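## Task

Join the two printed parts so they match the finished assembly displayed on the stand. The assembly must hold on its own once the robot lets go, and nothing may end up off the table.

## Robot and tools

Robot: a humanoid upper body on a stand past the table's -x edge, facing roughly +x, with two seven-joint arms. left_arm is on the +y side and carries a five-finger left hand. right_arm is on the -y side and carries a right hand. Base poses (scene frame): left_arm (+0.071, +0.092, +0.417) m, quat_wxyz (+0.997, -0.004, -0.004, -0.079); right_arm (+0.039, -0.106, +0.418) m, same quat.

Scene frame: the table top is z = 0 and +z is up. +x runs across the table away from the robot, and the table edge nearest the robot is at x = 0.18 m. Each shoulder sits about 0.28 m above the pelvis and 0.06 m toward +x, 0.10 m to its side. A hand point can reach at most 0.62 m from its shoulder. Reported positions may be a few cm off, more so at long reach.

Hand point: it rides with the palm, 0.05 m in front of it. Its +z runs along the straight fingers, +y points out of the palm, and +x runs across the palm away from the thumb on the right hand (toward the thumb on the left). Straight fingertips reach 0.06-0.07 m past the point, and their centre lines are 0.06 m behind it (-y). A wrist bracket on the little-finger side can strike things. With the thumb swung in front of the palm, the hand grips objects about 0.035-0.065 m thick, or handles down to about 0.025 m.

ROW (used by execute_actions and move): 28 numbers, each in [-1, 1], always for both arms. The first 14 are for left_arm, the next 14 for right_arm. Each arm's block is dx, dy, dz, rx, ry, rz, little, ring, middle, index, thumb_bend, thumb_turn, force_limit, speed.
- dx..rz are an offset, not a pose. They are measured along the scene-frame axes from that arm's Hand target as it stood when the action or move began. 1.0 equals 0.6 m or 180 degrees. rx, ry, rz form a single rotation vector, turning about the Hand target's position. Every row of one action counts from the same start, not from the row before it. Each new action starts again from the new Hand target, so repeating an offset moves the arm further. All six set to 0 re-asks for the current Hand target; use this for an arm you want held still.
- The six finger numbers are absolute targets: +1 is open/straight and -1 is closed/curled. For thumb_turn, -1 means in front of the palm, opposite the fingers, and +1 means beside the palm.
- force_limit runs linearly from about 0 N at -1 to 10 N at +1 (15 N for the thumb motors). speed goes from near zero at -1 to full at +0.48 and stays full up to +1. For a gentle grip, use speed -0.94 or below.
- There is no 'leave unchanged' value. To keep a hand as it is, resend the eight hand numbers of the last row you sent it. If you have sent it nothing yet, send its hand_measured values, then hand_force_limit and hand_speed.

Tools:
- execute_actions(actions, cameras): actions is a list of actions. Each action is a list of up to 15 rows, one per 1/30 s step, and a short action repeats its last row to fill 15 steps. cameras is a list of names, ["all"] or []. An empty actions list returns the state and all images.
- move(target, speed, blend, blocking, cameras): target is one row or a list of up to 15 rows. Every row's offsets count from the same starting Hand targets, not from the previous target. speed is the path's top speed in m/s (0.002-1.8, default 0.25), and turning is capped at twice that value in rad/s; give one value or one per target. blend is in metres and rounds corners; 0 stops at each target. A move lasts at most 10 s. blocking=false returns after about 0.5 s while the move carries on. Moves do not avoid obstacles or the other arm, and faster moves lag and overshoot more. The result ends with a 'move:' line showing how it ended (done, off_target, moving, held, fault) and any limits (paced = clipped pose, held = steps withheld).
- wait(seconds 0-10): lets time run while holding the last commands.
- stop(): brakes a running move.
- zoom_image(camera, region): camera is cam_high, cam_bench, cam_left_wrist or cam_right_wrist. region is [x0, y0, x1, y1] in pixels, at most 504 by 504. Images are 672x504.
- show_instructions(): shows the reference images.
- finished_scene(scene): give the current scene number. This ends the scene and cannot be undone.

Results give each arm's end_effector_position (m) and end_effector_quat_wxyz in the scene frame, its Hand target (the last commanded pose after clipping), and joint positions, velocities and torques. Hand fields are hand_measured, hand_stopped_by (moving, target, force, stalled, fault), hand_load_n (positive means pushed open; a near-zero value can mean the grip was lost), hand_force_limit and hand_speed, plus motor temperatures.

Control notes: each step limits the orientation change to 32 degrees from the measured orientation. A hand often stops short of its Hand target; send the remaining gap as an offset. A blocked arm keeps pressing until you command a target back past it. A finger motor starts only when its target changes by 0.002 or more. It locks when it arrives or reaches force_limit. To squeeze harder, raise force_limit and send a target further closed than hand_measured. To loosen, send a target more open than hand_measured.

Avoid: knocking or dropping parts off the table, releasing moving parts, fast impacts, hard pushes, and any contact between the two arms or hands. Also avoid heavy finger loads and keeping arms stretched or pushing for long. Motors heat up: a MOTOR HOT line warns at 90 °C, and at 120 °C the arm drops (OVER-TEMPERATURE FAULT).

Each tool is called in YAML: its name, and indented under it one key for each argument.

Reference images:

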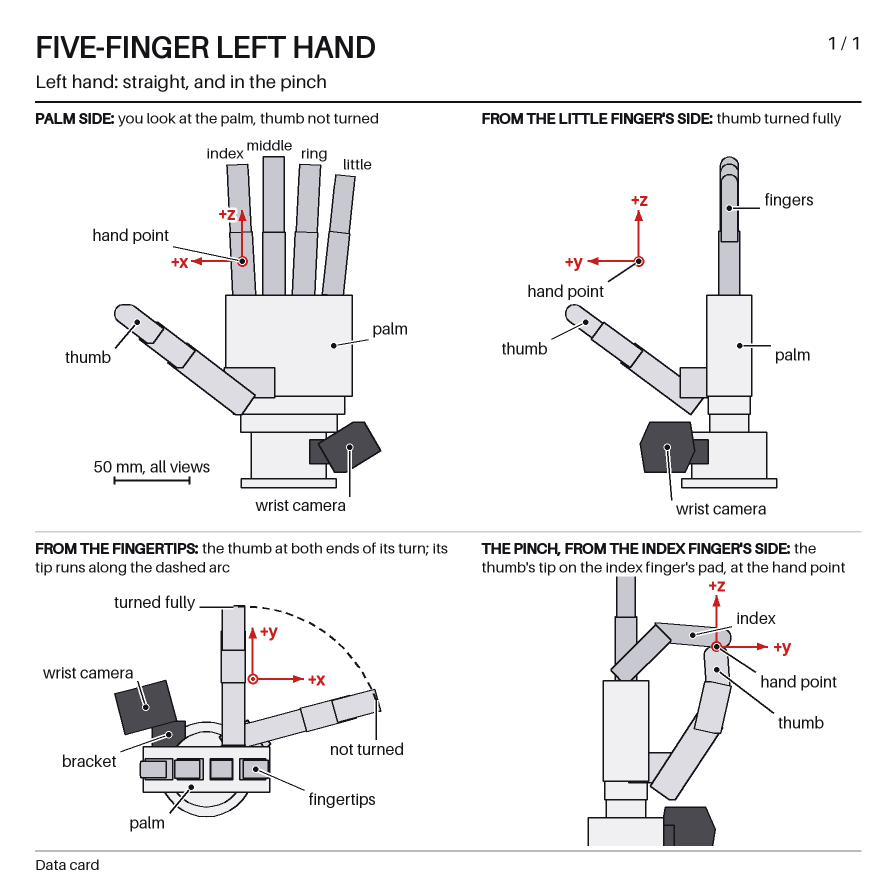

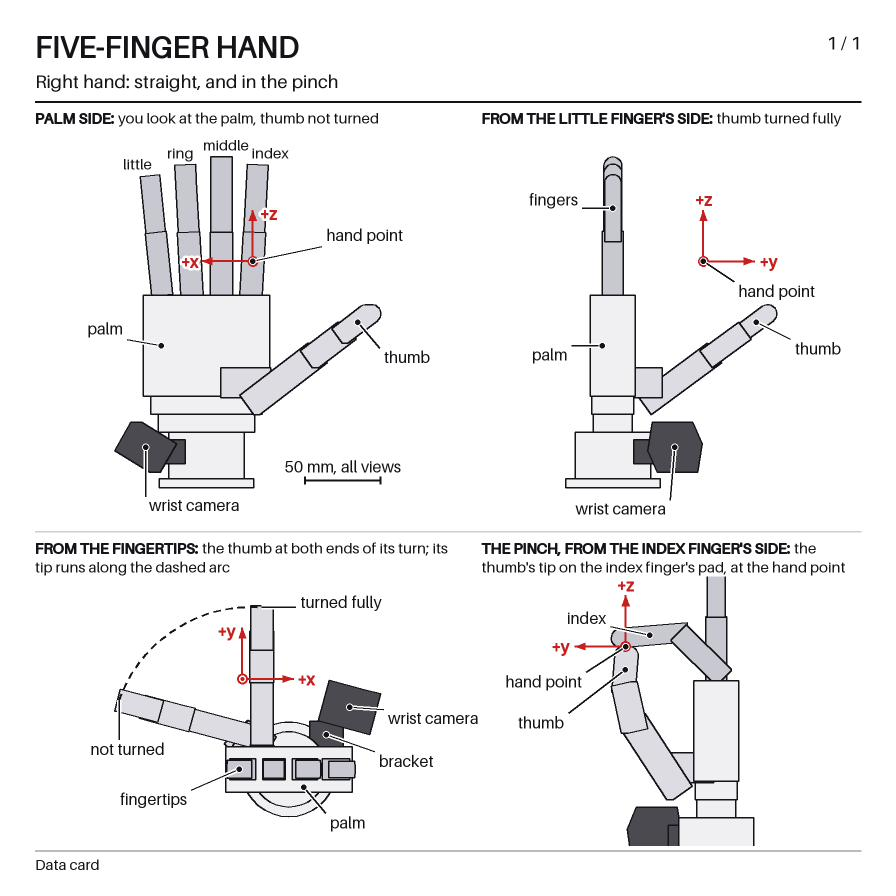

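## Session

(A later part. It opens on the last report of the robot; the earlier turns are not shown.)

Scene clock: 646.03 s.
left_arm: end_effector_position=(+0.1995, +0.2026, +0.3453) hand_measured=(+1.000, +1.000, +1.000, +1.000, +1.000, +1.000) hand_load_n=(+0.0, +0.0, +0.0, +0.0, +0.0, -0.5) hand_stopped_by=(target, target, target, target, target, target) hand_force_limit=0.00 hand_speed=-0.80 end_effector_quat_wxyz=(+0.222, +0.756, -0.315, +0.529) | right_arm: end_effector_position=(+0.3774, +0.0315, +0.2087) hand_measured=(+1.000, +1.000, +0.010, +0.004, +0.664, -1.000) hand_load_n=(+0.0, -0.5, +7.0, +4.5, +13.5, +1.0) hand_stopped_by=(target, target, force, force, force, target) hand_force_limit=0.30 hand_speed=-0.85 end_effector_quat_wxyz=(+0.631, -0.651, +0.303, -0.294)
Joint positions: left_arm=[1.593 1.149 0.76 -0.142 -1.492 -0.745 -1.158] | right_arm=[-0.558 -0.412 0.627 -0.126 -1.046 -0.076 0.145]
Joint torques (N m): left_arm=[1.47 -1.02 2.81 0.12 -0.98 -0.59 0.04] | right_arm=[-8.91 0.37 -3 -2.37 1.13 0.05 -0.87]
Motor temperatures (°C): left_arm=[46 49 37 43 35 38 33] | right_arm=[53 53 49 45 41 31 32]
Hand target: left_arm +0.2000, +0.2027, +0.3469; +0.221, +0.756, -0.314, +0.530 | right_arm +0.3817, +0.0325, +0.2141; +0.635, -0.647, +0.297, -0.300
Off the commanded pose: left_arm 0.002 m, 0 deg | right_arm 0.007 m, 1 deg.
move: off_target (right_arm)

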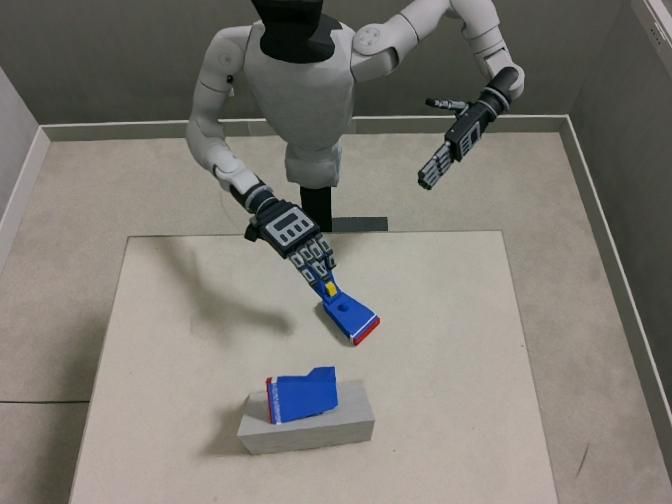

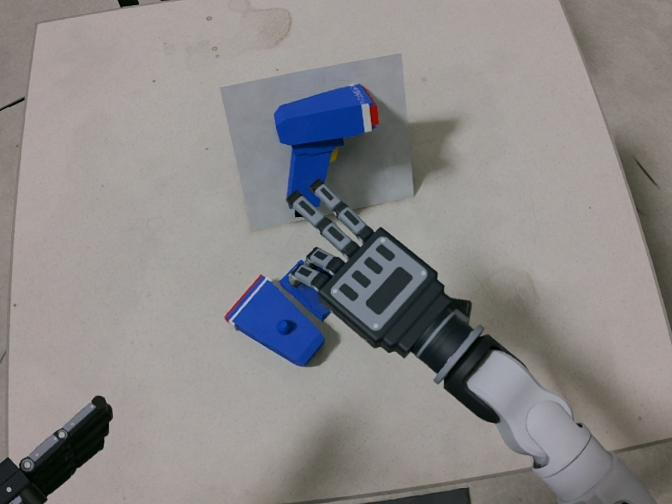

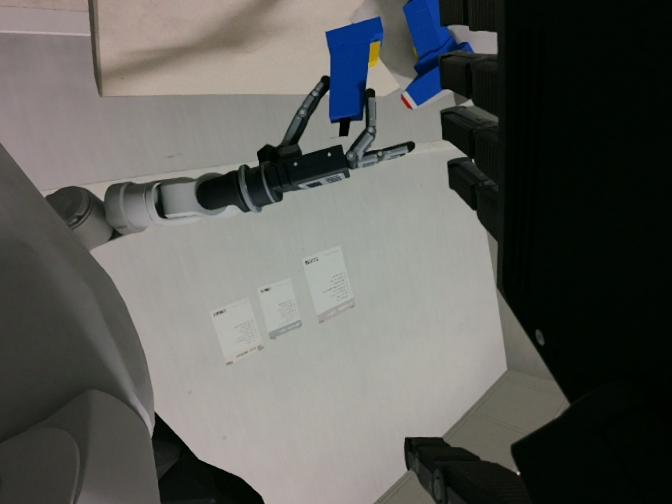

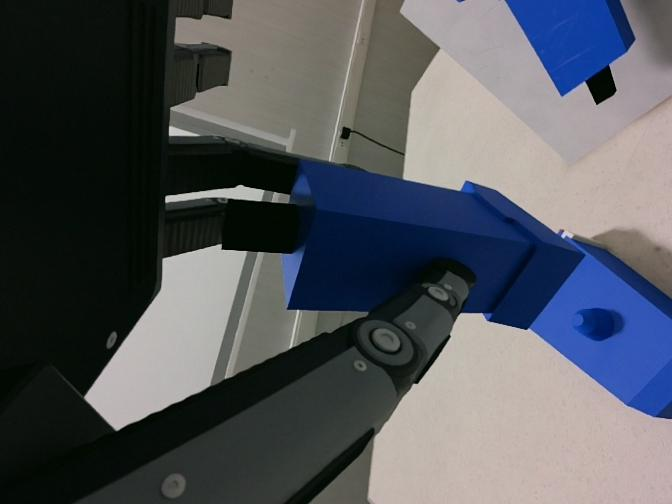

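zoom_image:
  camera: "cam_high"
  region: [305, 260, 385, 350]

Scaled by 5.600 from the camera's 672x504 image, which has a finer 960x720 frame.

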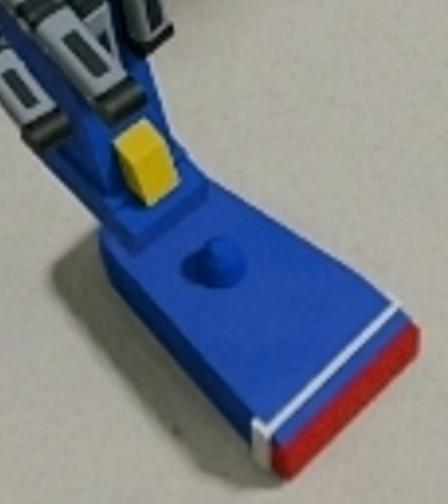

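move:
  target: [0,0,0,0,0,0,1,1,1,1,1,1,0,-0.8,-0.022,0.063,-0.053,0,0,0.033,1,1,-0.5,-0.5,0,-1,0.3,-0.85]
  speed: 0.08
  cameras: ["all"]

zoom_image:
  camera: "cam_bench"
  region: [210, 220, 370, 380]

zoom_image:
  camera: "cam_high"
  region: [305, 260, 385, 350]

zoom_image:
  camera: "cam_right_wrist"
  region: [420, 160, 672, 420]

Scene clock: 704.17 s.
left_arm: end_effector_position=(+0.1995, +0.2026, +0.3453) hand_measured=(+1.000, +1.000, +1.000, +1.000, +1.000, +1.000) hand_load_n=(+0.0, +0.0, +0.0, +0.0, +0.0, +0.0) hand_stopped_by=(target, target, target, target, target, target) hand_force_limit=0.00 hand_speed=-0.80 end_effector_quat_wxyz=(+0.222, +0.756, -0.315, +0.529) | right_arm: end_effector_position=(+0.3644, +0.0682, +0.1767) hand_measured=(+1.000, +1.000, +0.010, +0.004, +0.664, -1.000) hand_load_n=(+0.0, +0.0, +7.0, +4.5, +14.0, +0.5) hand_stopped_by=(target, target, force, force, force, target) hand_force_limit=0.30 hand_speed=-0.85 end_effector_quat_wxyz=(+0.646, -0.664, +0.272, -0.261)
Joint positions: left_arm=[1.593 1.149 0.76 -0.142 -1.492 -0.745 -1.158] | right_arm=[-0.59 -0.31 0.718 0.085 -1.119 -0.154 -0.003]
Joint torques (N m): left_arm=[1.46 -1.03 2.81 0.12 -0.98 -0.59 0.04] | right_arm=[-9.2 1.07 -2.42 -2.4 1.01 -0.03 -0.89]
Motor temperatures (°C): left_arm=[47 48 38 43 35 38 33] | right_arm=[61 49 47 46 41 31 33]
Hand target: left_arm +0.2000, +0.2027, +0.3469; +0.221, +0.756, -0.314, +0.530 | right_arm +0.3685, +0.0703, +0.1823; +0.650, -0.662, +0.263, -0.266
Off the commanded pose: left_arm 0.002 m, 0 deg | right_arm 0.007 m, 1 deg.
move: off_target (right_arm)

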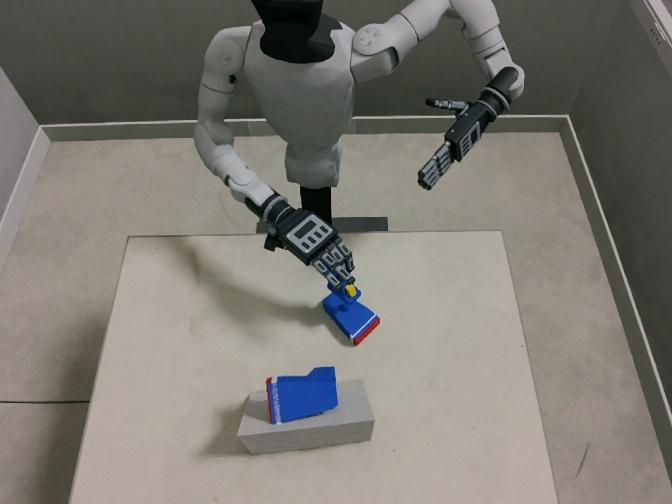

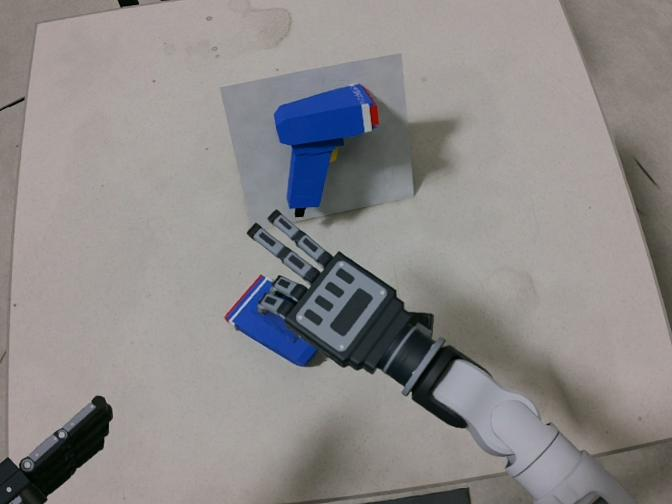

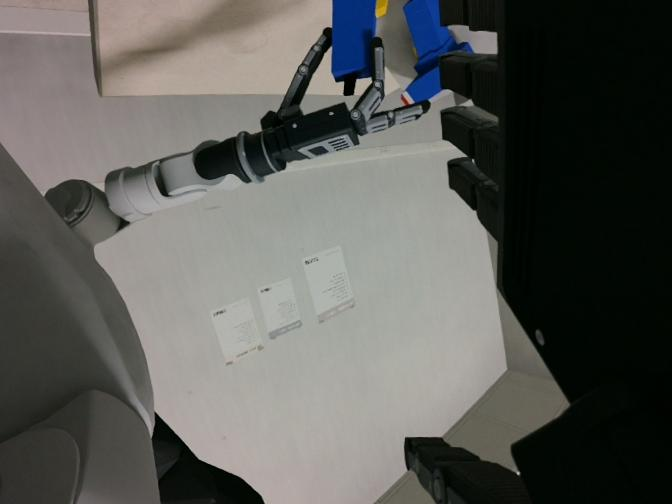

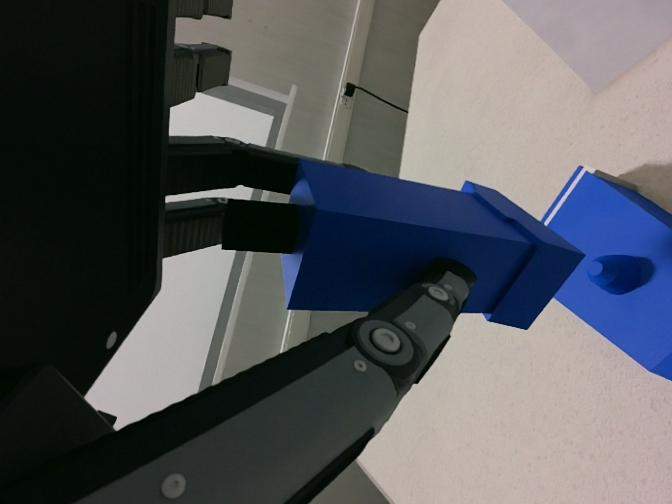

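Scaled by 3.150 from the camera's 672x504 image, which has a finer 960x720 frame.

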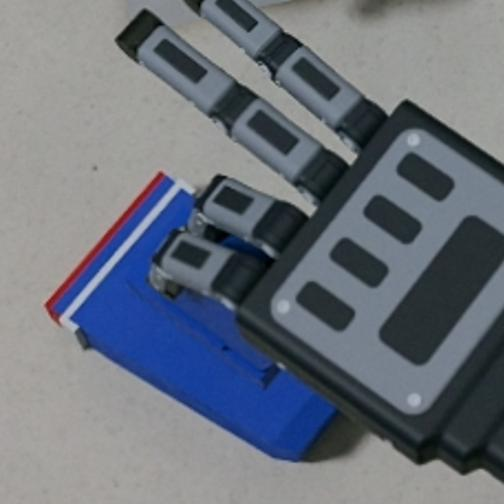

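Scaled by 5.600 from the camera's 672x504 image, which has a finer 960x720 frame.

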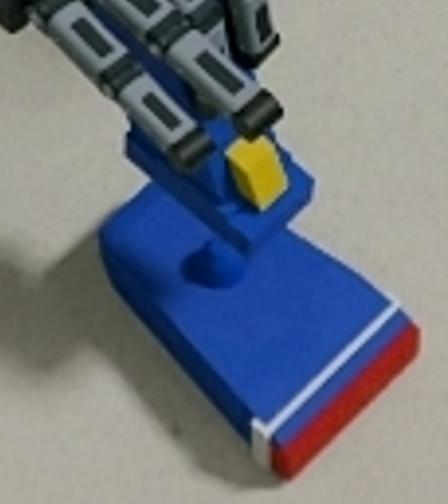

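Scaled by 1.938 from the camera's 672x504 image, which has a finer 960x720 frame.

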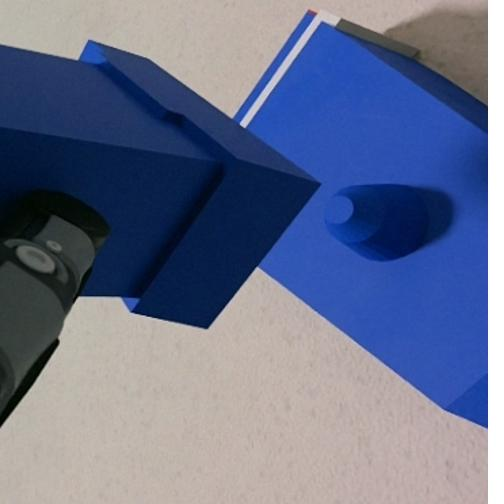

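move:
  target: [0,0,0,0,0,0,1,1,1,1,1,1,0,-0.8,-0.001,-0.003,-0.033,0,0,0,1,1,-0.5,-0.5,0,-1,0.3,-0.85]
  speed: 0.05
  cameras: ["cam_high","cam_bench","cam_right_wrist"]

zoom_image:
  camera: "cam_bench"
  region: [210, 240, 340, 380]

zoom_image:
  camera: "cam_high"
  region: [305, 260, 385, 350]

zoom_image:
  camera: "cam_right_wrist"
  region: [420, 160, 672, 420]

Scene clock: 721.93 s.
left_arm: end_effector_position=(+0.1995, +0.2026, +0.3453) hand_measured=(+1.000, +1.000, +1.000, +1.000, +1.000, +1.000) hand_load_n=(+0.0, +0.0, +0.0, +0.0, +0.0, +0.0) hand_stopped_by=(target, target, target, target, target, target) hand_force_limit=0.00 hand_speed=-0.80 end_effector_quat_wxyz=(+0.222, +0.756, -0.315, +0.529) | right_arm: end_effector_position=(+0.3656, +0.0659, +0.1588) hand_measured=(+1.000, +1.000, +0.010, +0.004, +0.664, -1.000) hand_load_n=(+0.0, +0.0, +7.0, +4.5, +14.0, +1.0) hand_stopped_by=(target, target, force, force, force, target) hand_force_limit=0.30 hand_speed=-0.85 end_effector_quat_wxyz=(+0.646, -0.663, +0.271, -0.264)
Joint positions: left_arm=[1.593 1.149 0.76 -0.142 -1.492 -0.745 -1.158] | right_arm=[-0.59 -0.296 0.733 0.193 -1.147 -0.179 -0.106]
Joint torques (N m): left_arm=[1.47 -1.02 2.81 0.12 -0.98 -0.59 0.04] | right_arm=[-8.54 1.02 -2.09 -2.4 1 -0.01 -0.9]
Motor temperatures (°C): left_arm=[47 48 38 43 35 38 33] | right_arm=[62 49 46 46 41 31 33]
Hand target: left_arm +0.2000, +0.2027, +0.3469; +0.221, +0.756, -0.314, +0.530 | right_arm +0.3679, +0.0685, +0.1625; +0.650, -0.662, +0.263, -0.266
Off the commanded pose: left_arm 0.002 m, 0 deg | right_arm 0.005 m, 1 deg.
move: off_target (right_arm)
Images, in order (width x height): cam_high 672x504, cam_bench 672x504, cam_right_wrist 672x504.

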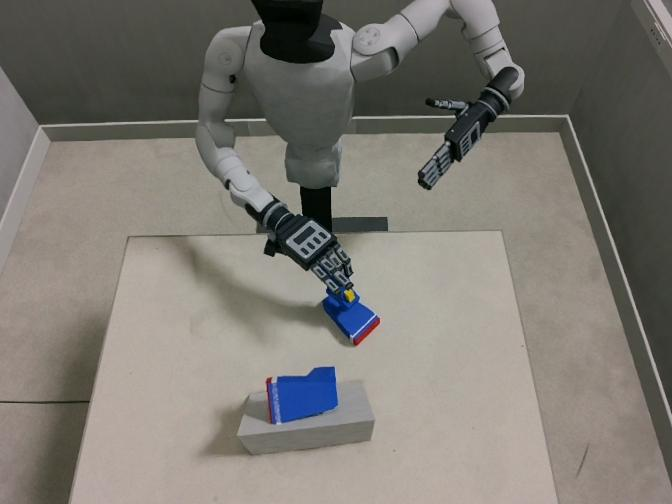

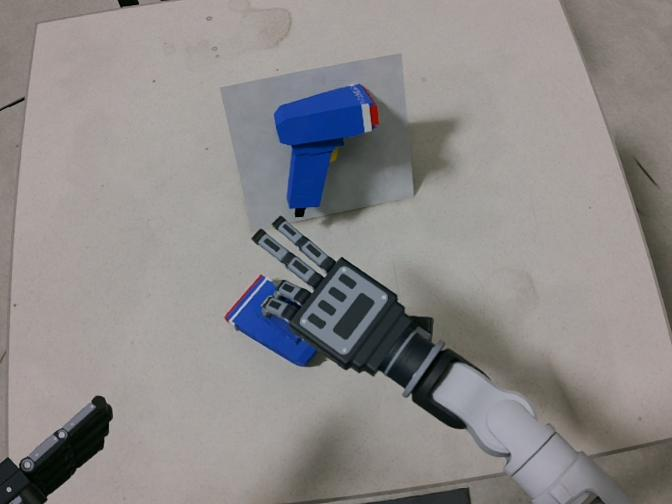

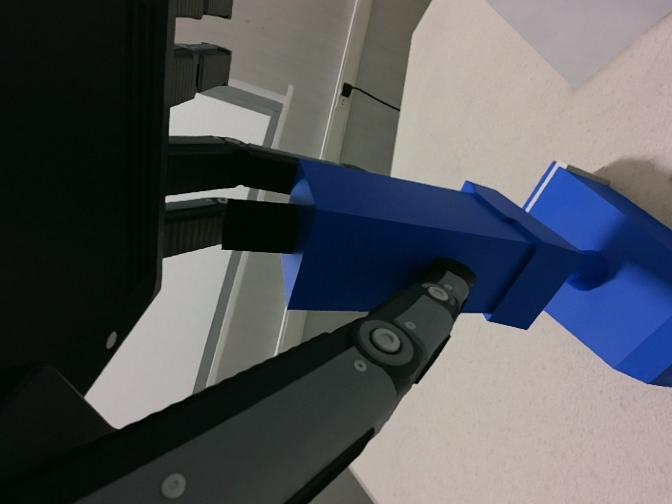

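Scaled by 3.600 from the camera's 672x504 image, which has a finer 960x720 frame.

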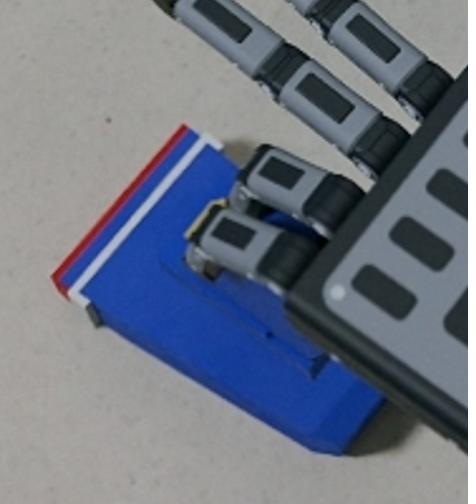

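Scaled by 5.600 from the camera's 672x504 image, which has a finer 960x720 frame.

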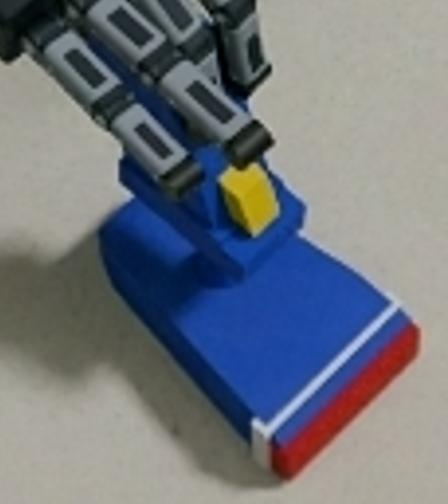

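Scaled by 1.938 from the camera's 672x504 image, which has a finer 960x720 frame.

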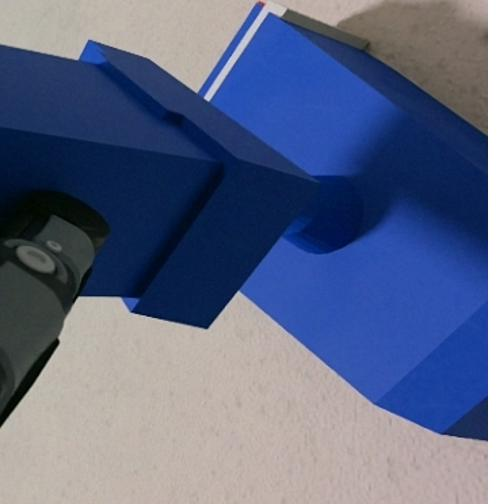

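move:
  target: [0,0,0,0,0,0,1,1,1,1,1,1,0,-0.8,-0.002,0.006,-0.025,0,0,0,1,1,-0.5,-0.5,0,-1,0.3,-0.85]
  speed: 0.04
  cameras: ["cam_high","cam_bench","cam_right_wrist"]

zoom_image:
  camera: "cam_bench"
  region: [210, 240, 340, 380]

zoom_image:
  camera: "cam_high"
  region: [305, 260, 385, 350]

zoom_image:
  camera: "cam_right_wrist"
  region: [420, 160, 672, 420]

Scene clock: 738.87 s.
left_arm: end_effector_position=(+0.1995, +0.2026, +0.3453) hand_measured=(+1.000, +1.000, +1.000, +1.000, +1.000, +1.000) hand_load_n=(+0.0, +0.0, +0.0, +0.0, +0.0, +0.0) hand_stopped_by=(target, target, target, target, target, target) hand_force_limit=0.00 hand_speed=-0.80 end_effector_quat_wxyz=(+0.222, +0.756, -0.315, +0.529) | right_arm: end_effector_position=(+0.3640, +0.0693, +0.1432) hand_measured=(+1.000, +1.000, +0.010, +0.004, +0.664, -1.000) hand_load_n=(-0.5, +0.0, +7.0, +4.5, +13.5, +1.0) hand_stopped_by=(target, target, force, force, force, target) hand_force_limit=0.30 hand_speed=-0.85 end_effector_quat_wxyz=(+0.646, -0.663, +0.271, -0.264)
Joint positions: left_arm=[1.593 1.149 0.76 -0.142 -1.492 -0.745 -1.158] | right_arm=[-0.59 -0.264 0.754 0.286 -1.178 -0.183 -0.181]
Joint torques (N m): left_arm=[1.46 -1.03 2.81 0.12 -0.98 -0.59 0.04] | right_arm=[-8.7 1.06 -1.95 -2.49 1.19 -0.04 -0.9]
Motor temperatures (°C): left_arm=[47 48 39 43 35 38 33] | right_arm=[62 49 46 46 41 31 33]
Hand target: left_arm +0.2000, +0.2027, +0.3469; +0.221, +0.756, -0.314, +0.530 | right_arm +0.3667, +0.0721, +0.1475; +0.650, -0.662, +0.263, -0.266
Off the commanded pose: left_arm 0.002 m, 0 deg | right_arm 0.006 m, 1 deg.
move: off_target (right_arm)
Images, in order (width x height): cam_high 672x504, cam_bench 672x504, cam_right_wrist 672x504.

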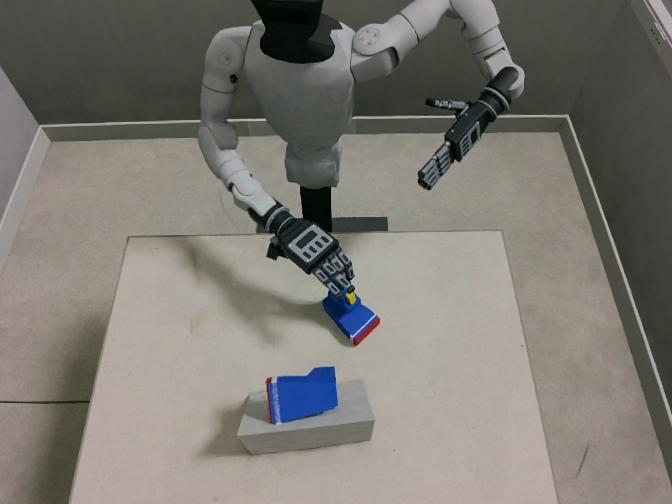

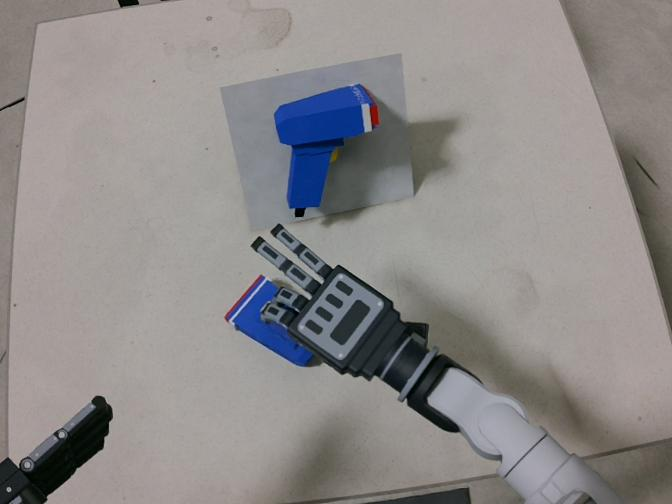

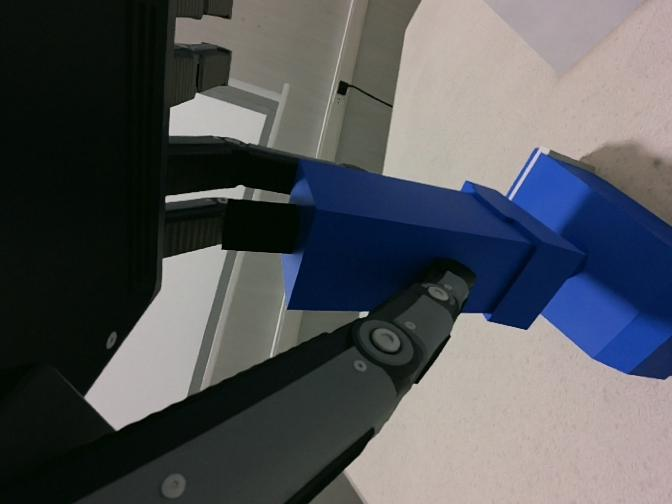

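Scaled by 3.600 from the camera's 672x504 image, which has a finer 960x720 frame.

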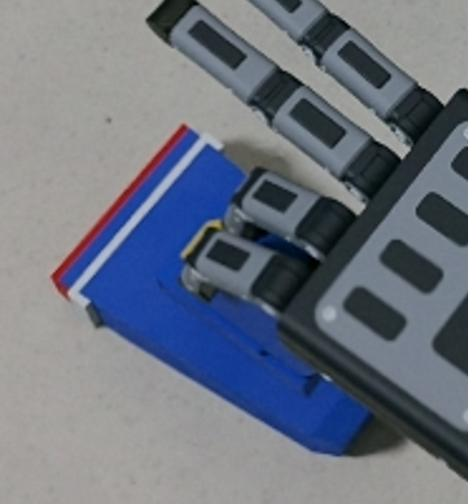

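Scaled by 5.600 from the camera's 672x504 image, which has a finer 960x720 frame.

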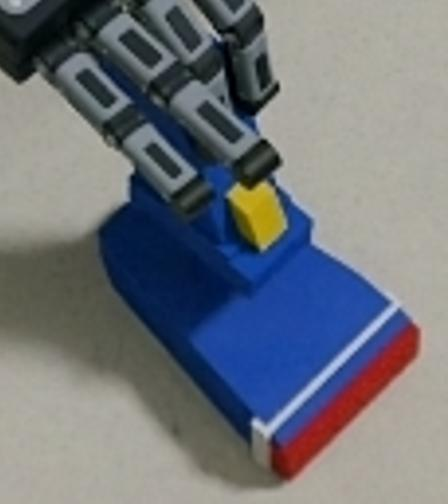

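Scaled by 1.938 from the camera's 672x504 image, which has a finer 960x720 frame.

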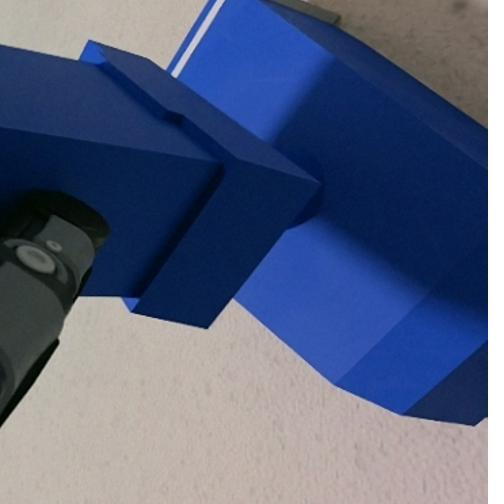

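move:
  target: [0,0,0,0,0,0,1,1,1,1,1,1,0,-0.8,0,0,-0.022,0,0,0,1,1,-0.5,-0.5,0,-1,0.3,-0.85]
  speed: 0.03
  cameras: ["cam_high","cam_bench","cam_right_wrist"]

zoom_image:
  camera: "cam_bench"
  region: [210, 240, 340, 380]

zoom_image:
  camera: "cam_high"
  region: [305, 260, 385, 350]

zoom_image:
  camera: "cam_right_wrist"
  region: [420, 160, 672, 420]

Scene clock: 748.23 s.
left_arm: end_effector_position=(+0.1995, +0.2026, +0.3453) hand_measured=(+1.000, +1.000, +1.000, +1.000, +1.000, +1.000) hand_load_n=(+0.0, +0.0, +0.0, +0.0, +0.0, +0.0) hand_stopped_by=(target, target, target, target, target, target) hand_force_limit=0.00 hand_speed=-0.80 end_effector_quat_wxyz=(+0.222, +0.756, -0.315, +0.529) | right_arm: end_effector_position=(+0.3620, +0.0691, +0.1279) hand_measured=(+1.000, +1.000, +0.010, +0.004, +0.664, -1.000) hand_load_n=(+0.0, +0.0, +7.0, +4.5, +14.0, +1.0) hand_stopped_by=(target, target, force, force, force, target) hand_force_limit=0.30 hand_speed=-0.85 end_effector_quat_wxyz=(+0.645, -0.664, +0.274, -0.262)
Joint positions: left_arm=[1.593 1.149 0.76 -0.142 -1.492 -0.745 -1.158] | right_arm=[-0.59 -0.24 0.764 0.379 -1.201 -0.198 -0.254]
Joint torques (N m): left_arm=[1.48 -1.03 2.81 0.12 -0.99 -0.59 0.04] | right_arm=[-9.46 1.3 -2.02 -2.39 1.07 -0.04 -0.88]
Motor temperatures (°C): left_arm=[47 48 39 43 35 38 33] | right_arm=[62 49 46 46 41 31 33]
Hand target: left_arm +0.2000, +0.2027, +0.3469; +0.221, +0.756, -0.314, +0.530 | right_arm +0.3667, +0.0721, +0.1343; +0.650, -0.662, +0.263, -0.266
Off the commanded pose: left_arm 0.002 m, 0 deg | right_arm 0.009 m, 1 deg.
move: off_target (right_arm)
Images, in order (width x height): cam_high 672x504, cam_bench 672x504, cam_right_wrist 672x504.

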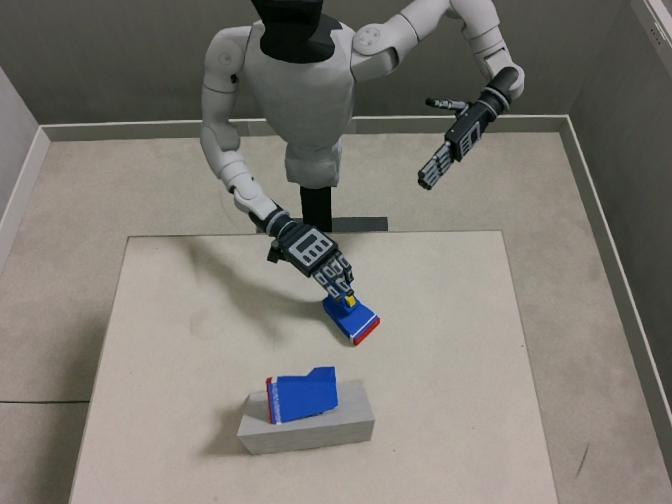

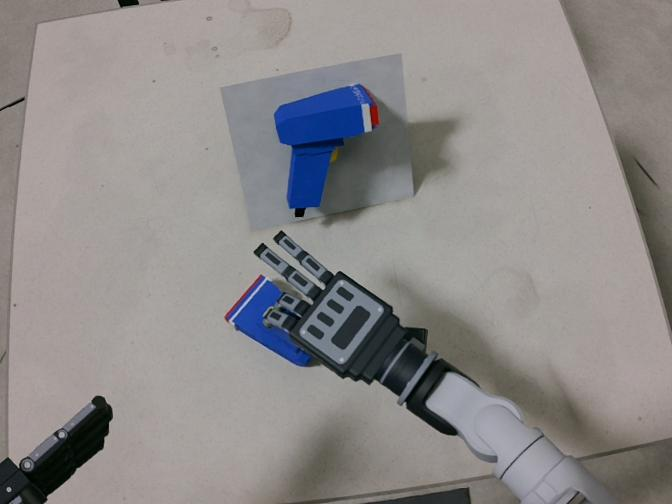

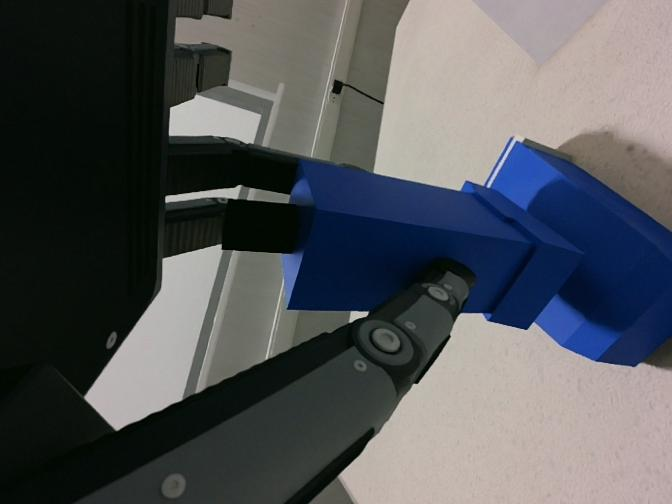

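Scaled by 3.600 from the camera's 672x504 image, which has a finer 960x720 frame.

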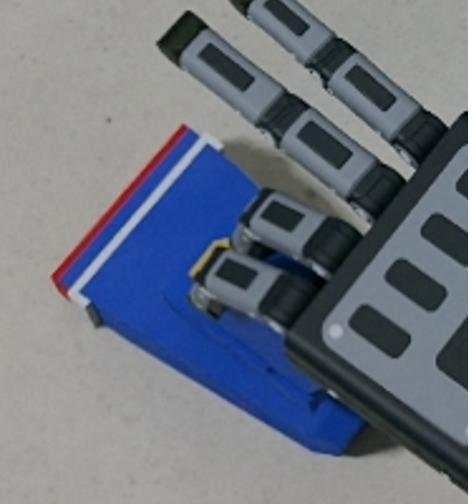

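Scaled by 5.600 from the camera's 672x504 image, which has a finer 960x720 frame.

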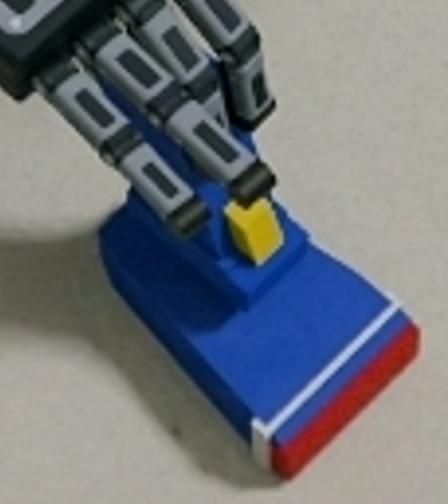

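Scaled by 1.938 from the camera's 672x504 image, which has a finer 960x720 frame.

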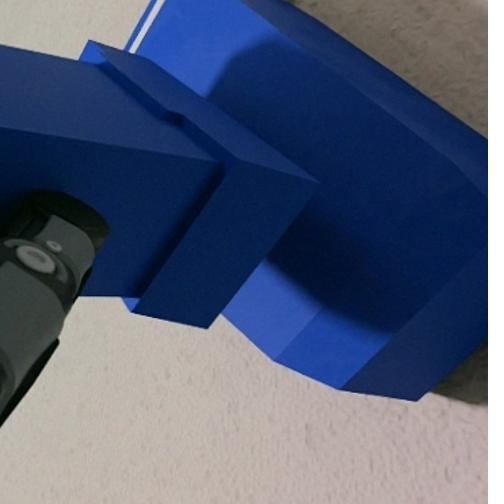

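move:
  target: [0,0,0,0,0,0,1,1,1,1,1,1,0,-0.8,0.003,0.004,-0.018,0,0,0,1,1,-0.5,-0.5,0,-1,0.3,-0.85]
  speed: 0.03
  cameras: ["cam_high","cam_bench","cam_right_wrist"]

zoom_image:
  camera: "cam_bench"
  region: [210, 240, 340, 380]

zoom_image:
  camera: "cam_high"
  region: [305, 260, 385, 350]

zoom_image:
  camera: "cam_right_wrist"
  region: [420, 100, 672, 360]

Scene clock: 760.40 s.
left_arm: end_effector_position=(+0.1995, +0.2026, +0.3453) hand_measured=(+1.000, +1.000, +1.000, +1.000, +1.000, +1.000) hand_load_n=(+0.0, +0.0, +0.0, +0.0, +0.0, +0.0) hand_stopped_by=(target, target, target, target, target, target) hand_force_limit=0.00 hand_speed=-0.80 end_effector_quat_wxyz=(+0.222, +0.756, -0.315, +0.529) | right_arm: end_effector_position=(+0.3649, +0.0710, +0.1178) hand_measured=(+1.000, +1.000, +0.010, +0.004, +0.664, -1.000) hand_load_n=(+0.0, +0.5, +7.0, +4.0, +13.5, +1.0) hand_stopped_by=(target, target, force, force, force, target) hand_force_limit=0.30 hand_speed=-0.85 end_effector_quat_wxyz=(+0.645, -0.664, +0.273, -0.263)
Joint positions: left_arm=[1.593 1.149 0.76 -0.142 -1.492 -0.745 -1.158] | right_arm=[-0.614 -0.206 0.77 0.482 -1.221 -0.208 -0.32]
Joint torques (N m): left_arm=[1.47 -1.02 2.81 0.11 -0.98 -0.59 0.04] | right_arm=[-9.15 1.42 -1.93 -2.42 1.12 -0.03 -0.9]
Motor temperatures (°C): left_arm=[47 48 39 43 35 38 33] | right_arm=[64 49 46 46 41 31 33]
Hand target: left_arm +0.2000, +0.2027, +0.3469; +0.221, +0.756, -0.314, +0.530 | right_arm +0.3685, +0.0745, +0.1235; +0.650, -0.662, +0.263, -0.266
Off the commanded pose: left_arm 0.002 m, 0 deg | right_arm 0.008 m, 1 deg.
move: off_target (right_arm)
Images, in order (width x height): cam_high 672x504, cam_bench 672x504, cam_right_wrist 672x504.

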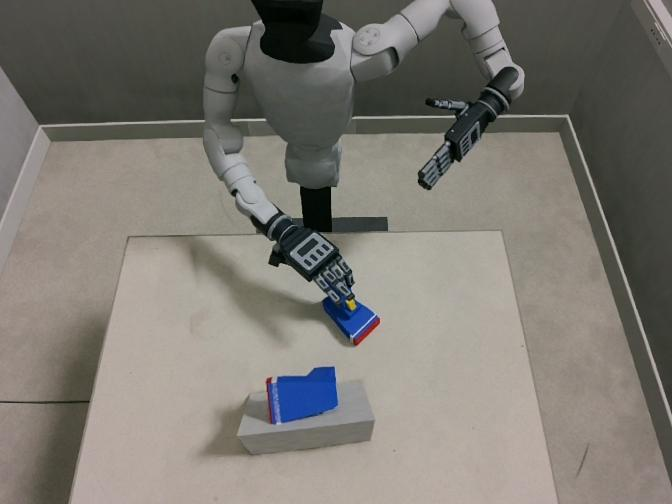

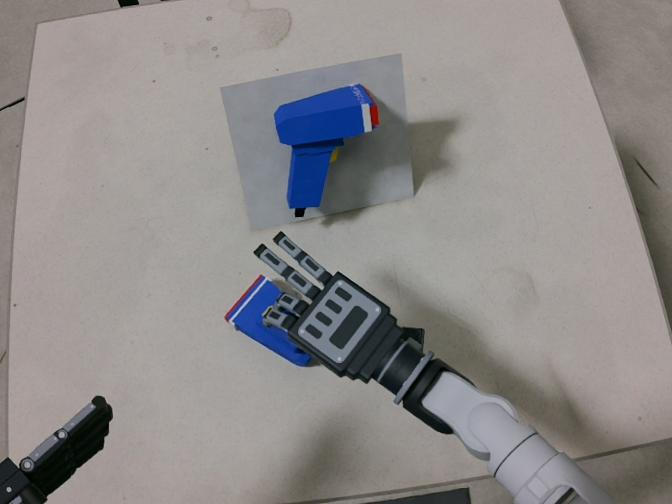

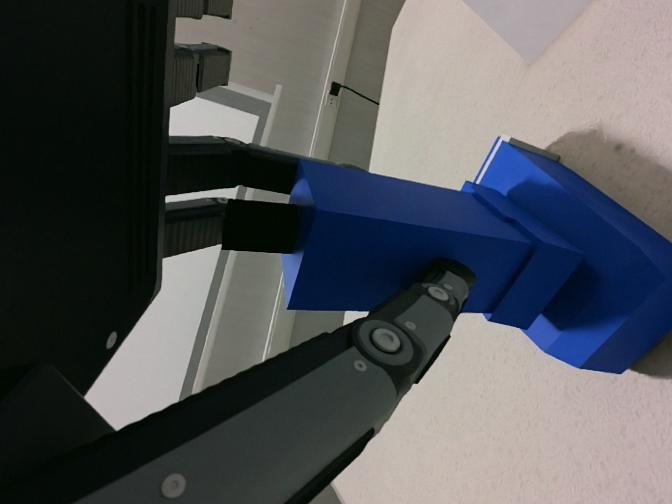

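Scaled by 3.600 from the camera's 672x504 image, which has a finer 960x720 frame.

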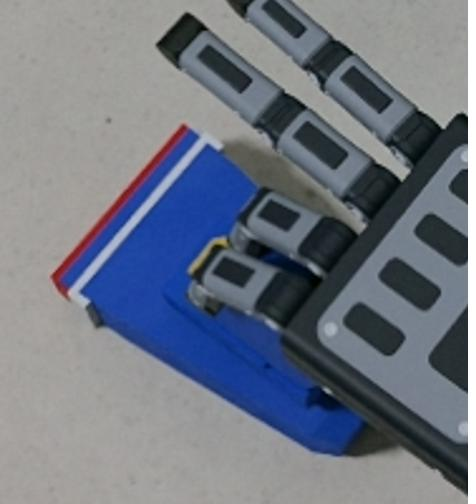

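Scaled by 5.600 from the camera's 672x504 image, which has a finer 960x720 frame.

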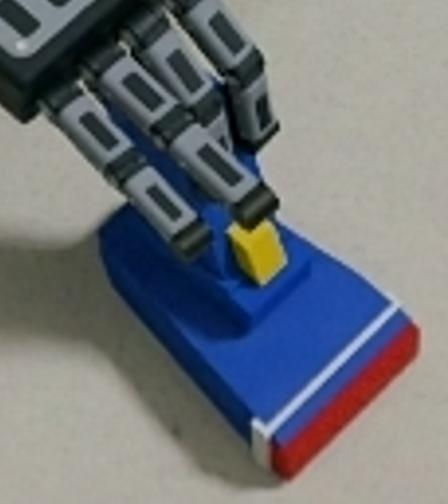

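Scaled by 1.938 from the camera's 672x504 image, which has a finer 960x720 frame.

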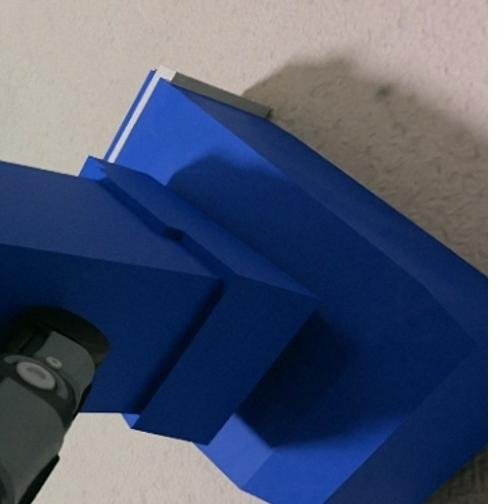

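move:
  target: [0,0,0,0,0,0,1,1,1,1,1,1,0,-0.8,0,0,-0.015,0,0,0,1,1,-0.5,-0.5,0,-1,0.3,-0.85]
  speed: 0.03
  cameras: ["cam_high","cam_bench","cam_right_wrist"]

zoom_image:
  camera: "cam_high"
  region: [305, 260, 385, 350]

zoom_image:
  camera: "cam_right_wrist"
  region: [420, 100, 672, 360]

Scene clock: 766.03 s.
left_arm: end_effector_position=(+0.1995, +0.2026, +0.3453) hand_measured=(+1.000, +1.000, +1.000, +1.000, +1.000, +1.000) hand_load_n=(+0.5, +0.0, +0.0, +0.0, -0.5, +0.0) hand_stopped_by=(target, target, target, target, target, target) hand_force_limit=0.00 hand_speed=-0.80 end_effector_quat_wxyz=(+0.222, +0.756, -0.315, +0.529) | right_arm: end_effector_position=(+0.3668, +0.0719, +0.1127) hand_measured=(+1.000, +1.000, +0.010, +0.004, +0.664, -1.000) hand_load_n=(+0.0, +0.0, +7.5, +4.0, +14.0, +1.0) hand_stopped_by=(target, target, force, force, force, target) hand_force_limit=0.30 hand_speed=-0.85 end_effector_quat_wxyz=(+0.649, -0.660, +0.271, -0.266)
Joint positions: left_arm=[1.593 1.149 0.76 -0.142 -1.492 -0.745 -1.158] | right_arm=[-0.63 -0.183 0.774 0.559 -1.233 -0.217 -0.382]
Joint torques (N m): left_arm=[1.47 -1.03 2.8 0.11 -0.98 -0.59 0.04] | right_arm=[-8.93 1.31 -1.55 -1.99 0.9 -0.04 -0.75]
Motor temperatures (°C): left_arm=[47 48 39 43 35 38 33] | right_arm=[64 49 45 46 41 31 33]
Hand target: left_arm +0.2000, +0.2027, +0.3469; +0.221, +0.756, -0.314, +0.530 | right_arm +0.3685, +0.0745, +0.1145; +0.650, -0.662, +0.263, -0.266
Off the commanded pose: left_arm 0.002 m, 0 deg | right_arm 0.004 m, 1 deg.
move: off_target (right_arm)
Images, in order (width x height): cam_high 672x504, cam_bench 672x504, cam_right_wrist 672x504.

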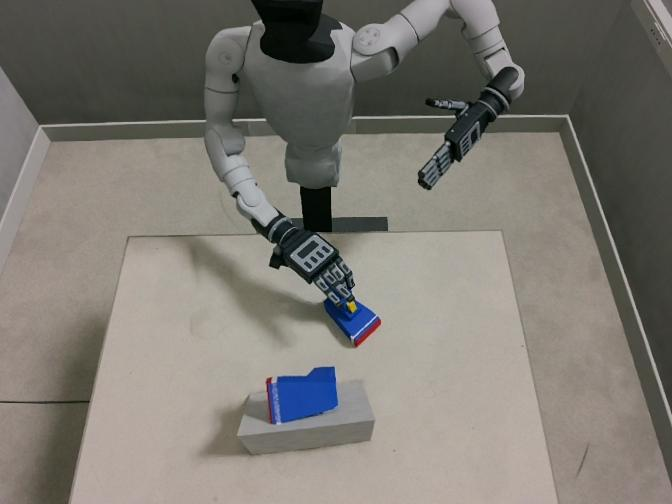

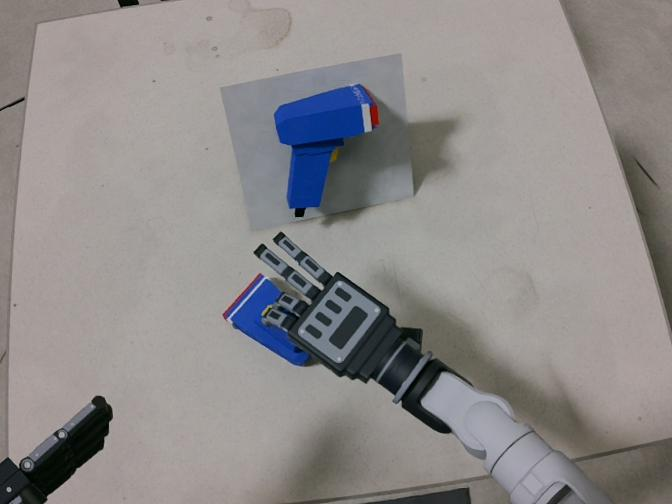

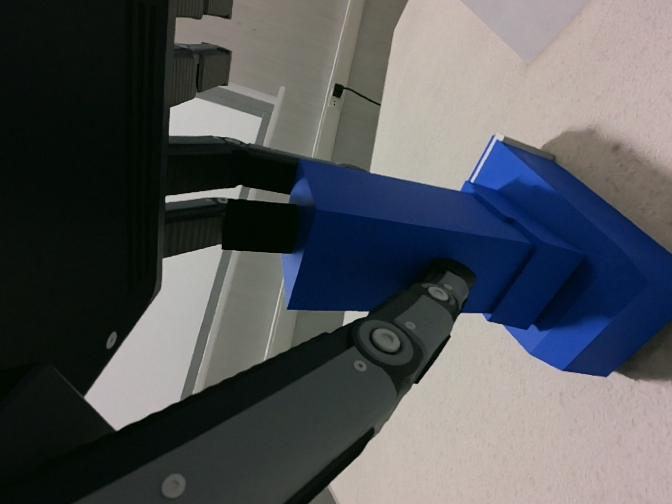

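Scaled by 5.600 from the camera's 672x504 image, which has a finer 960x720 frame.

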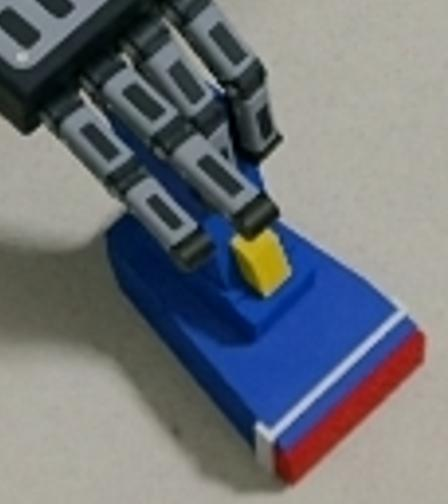

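Scaled by 1.938 from the camera's 672x504 image, which has a finer 960x720 frame.

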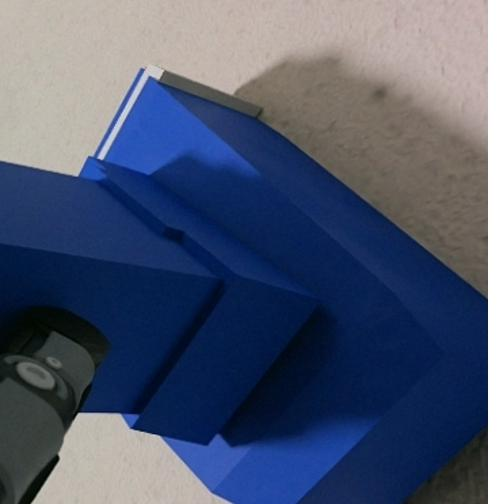

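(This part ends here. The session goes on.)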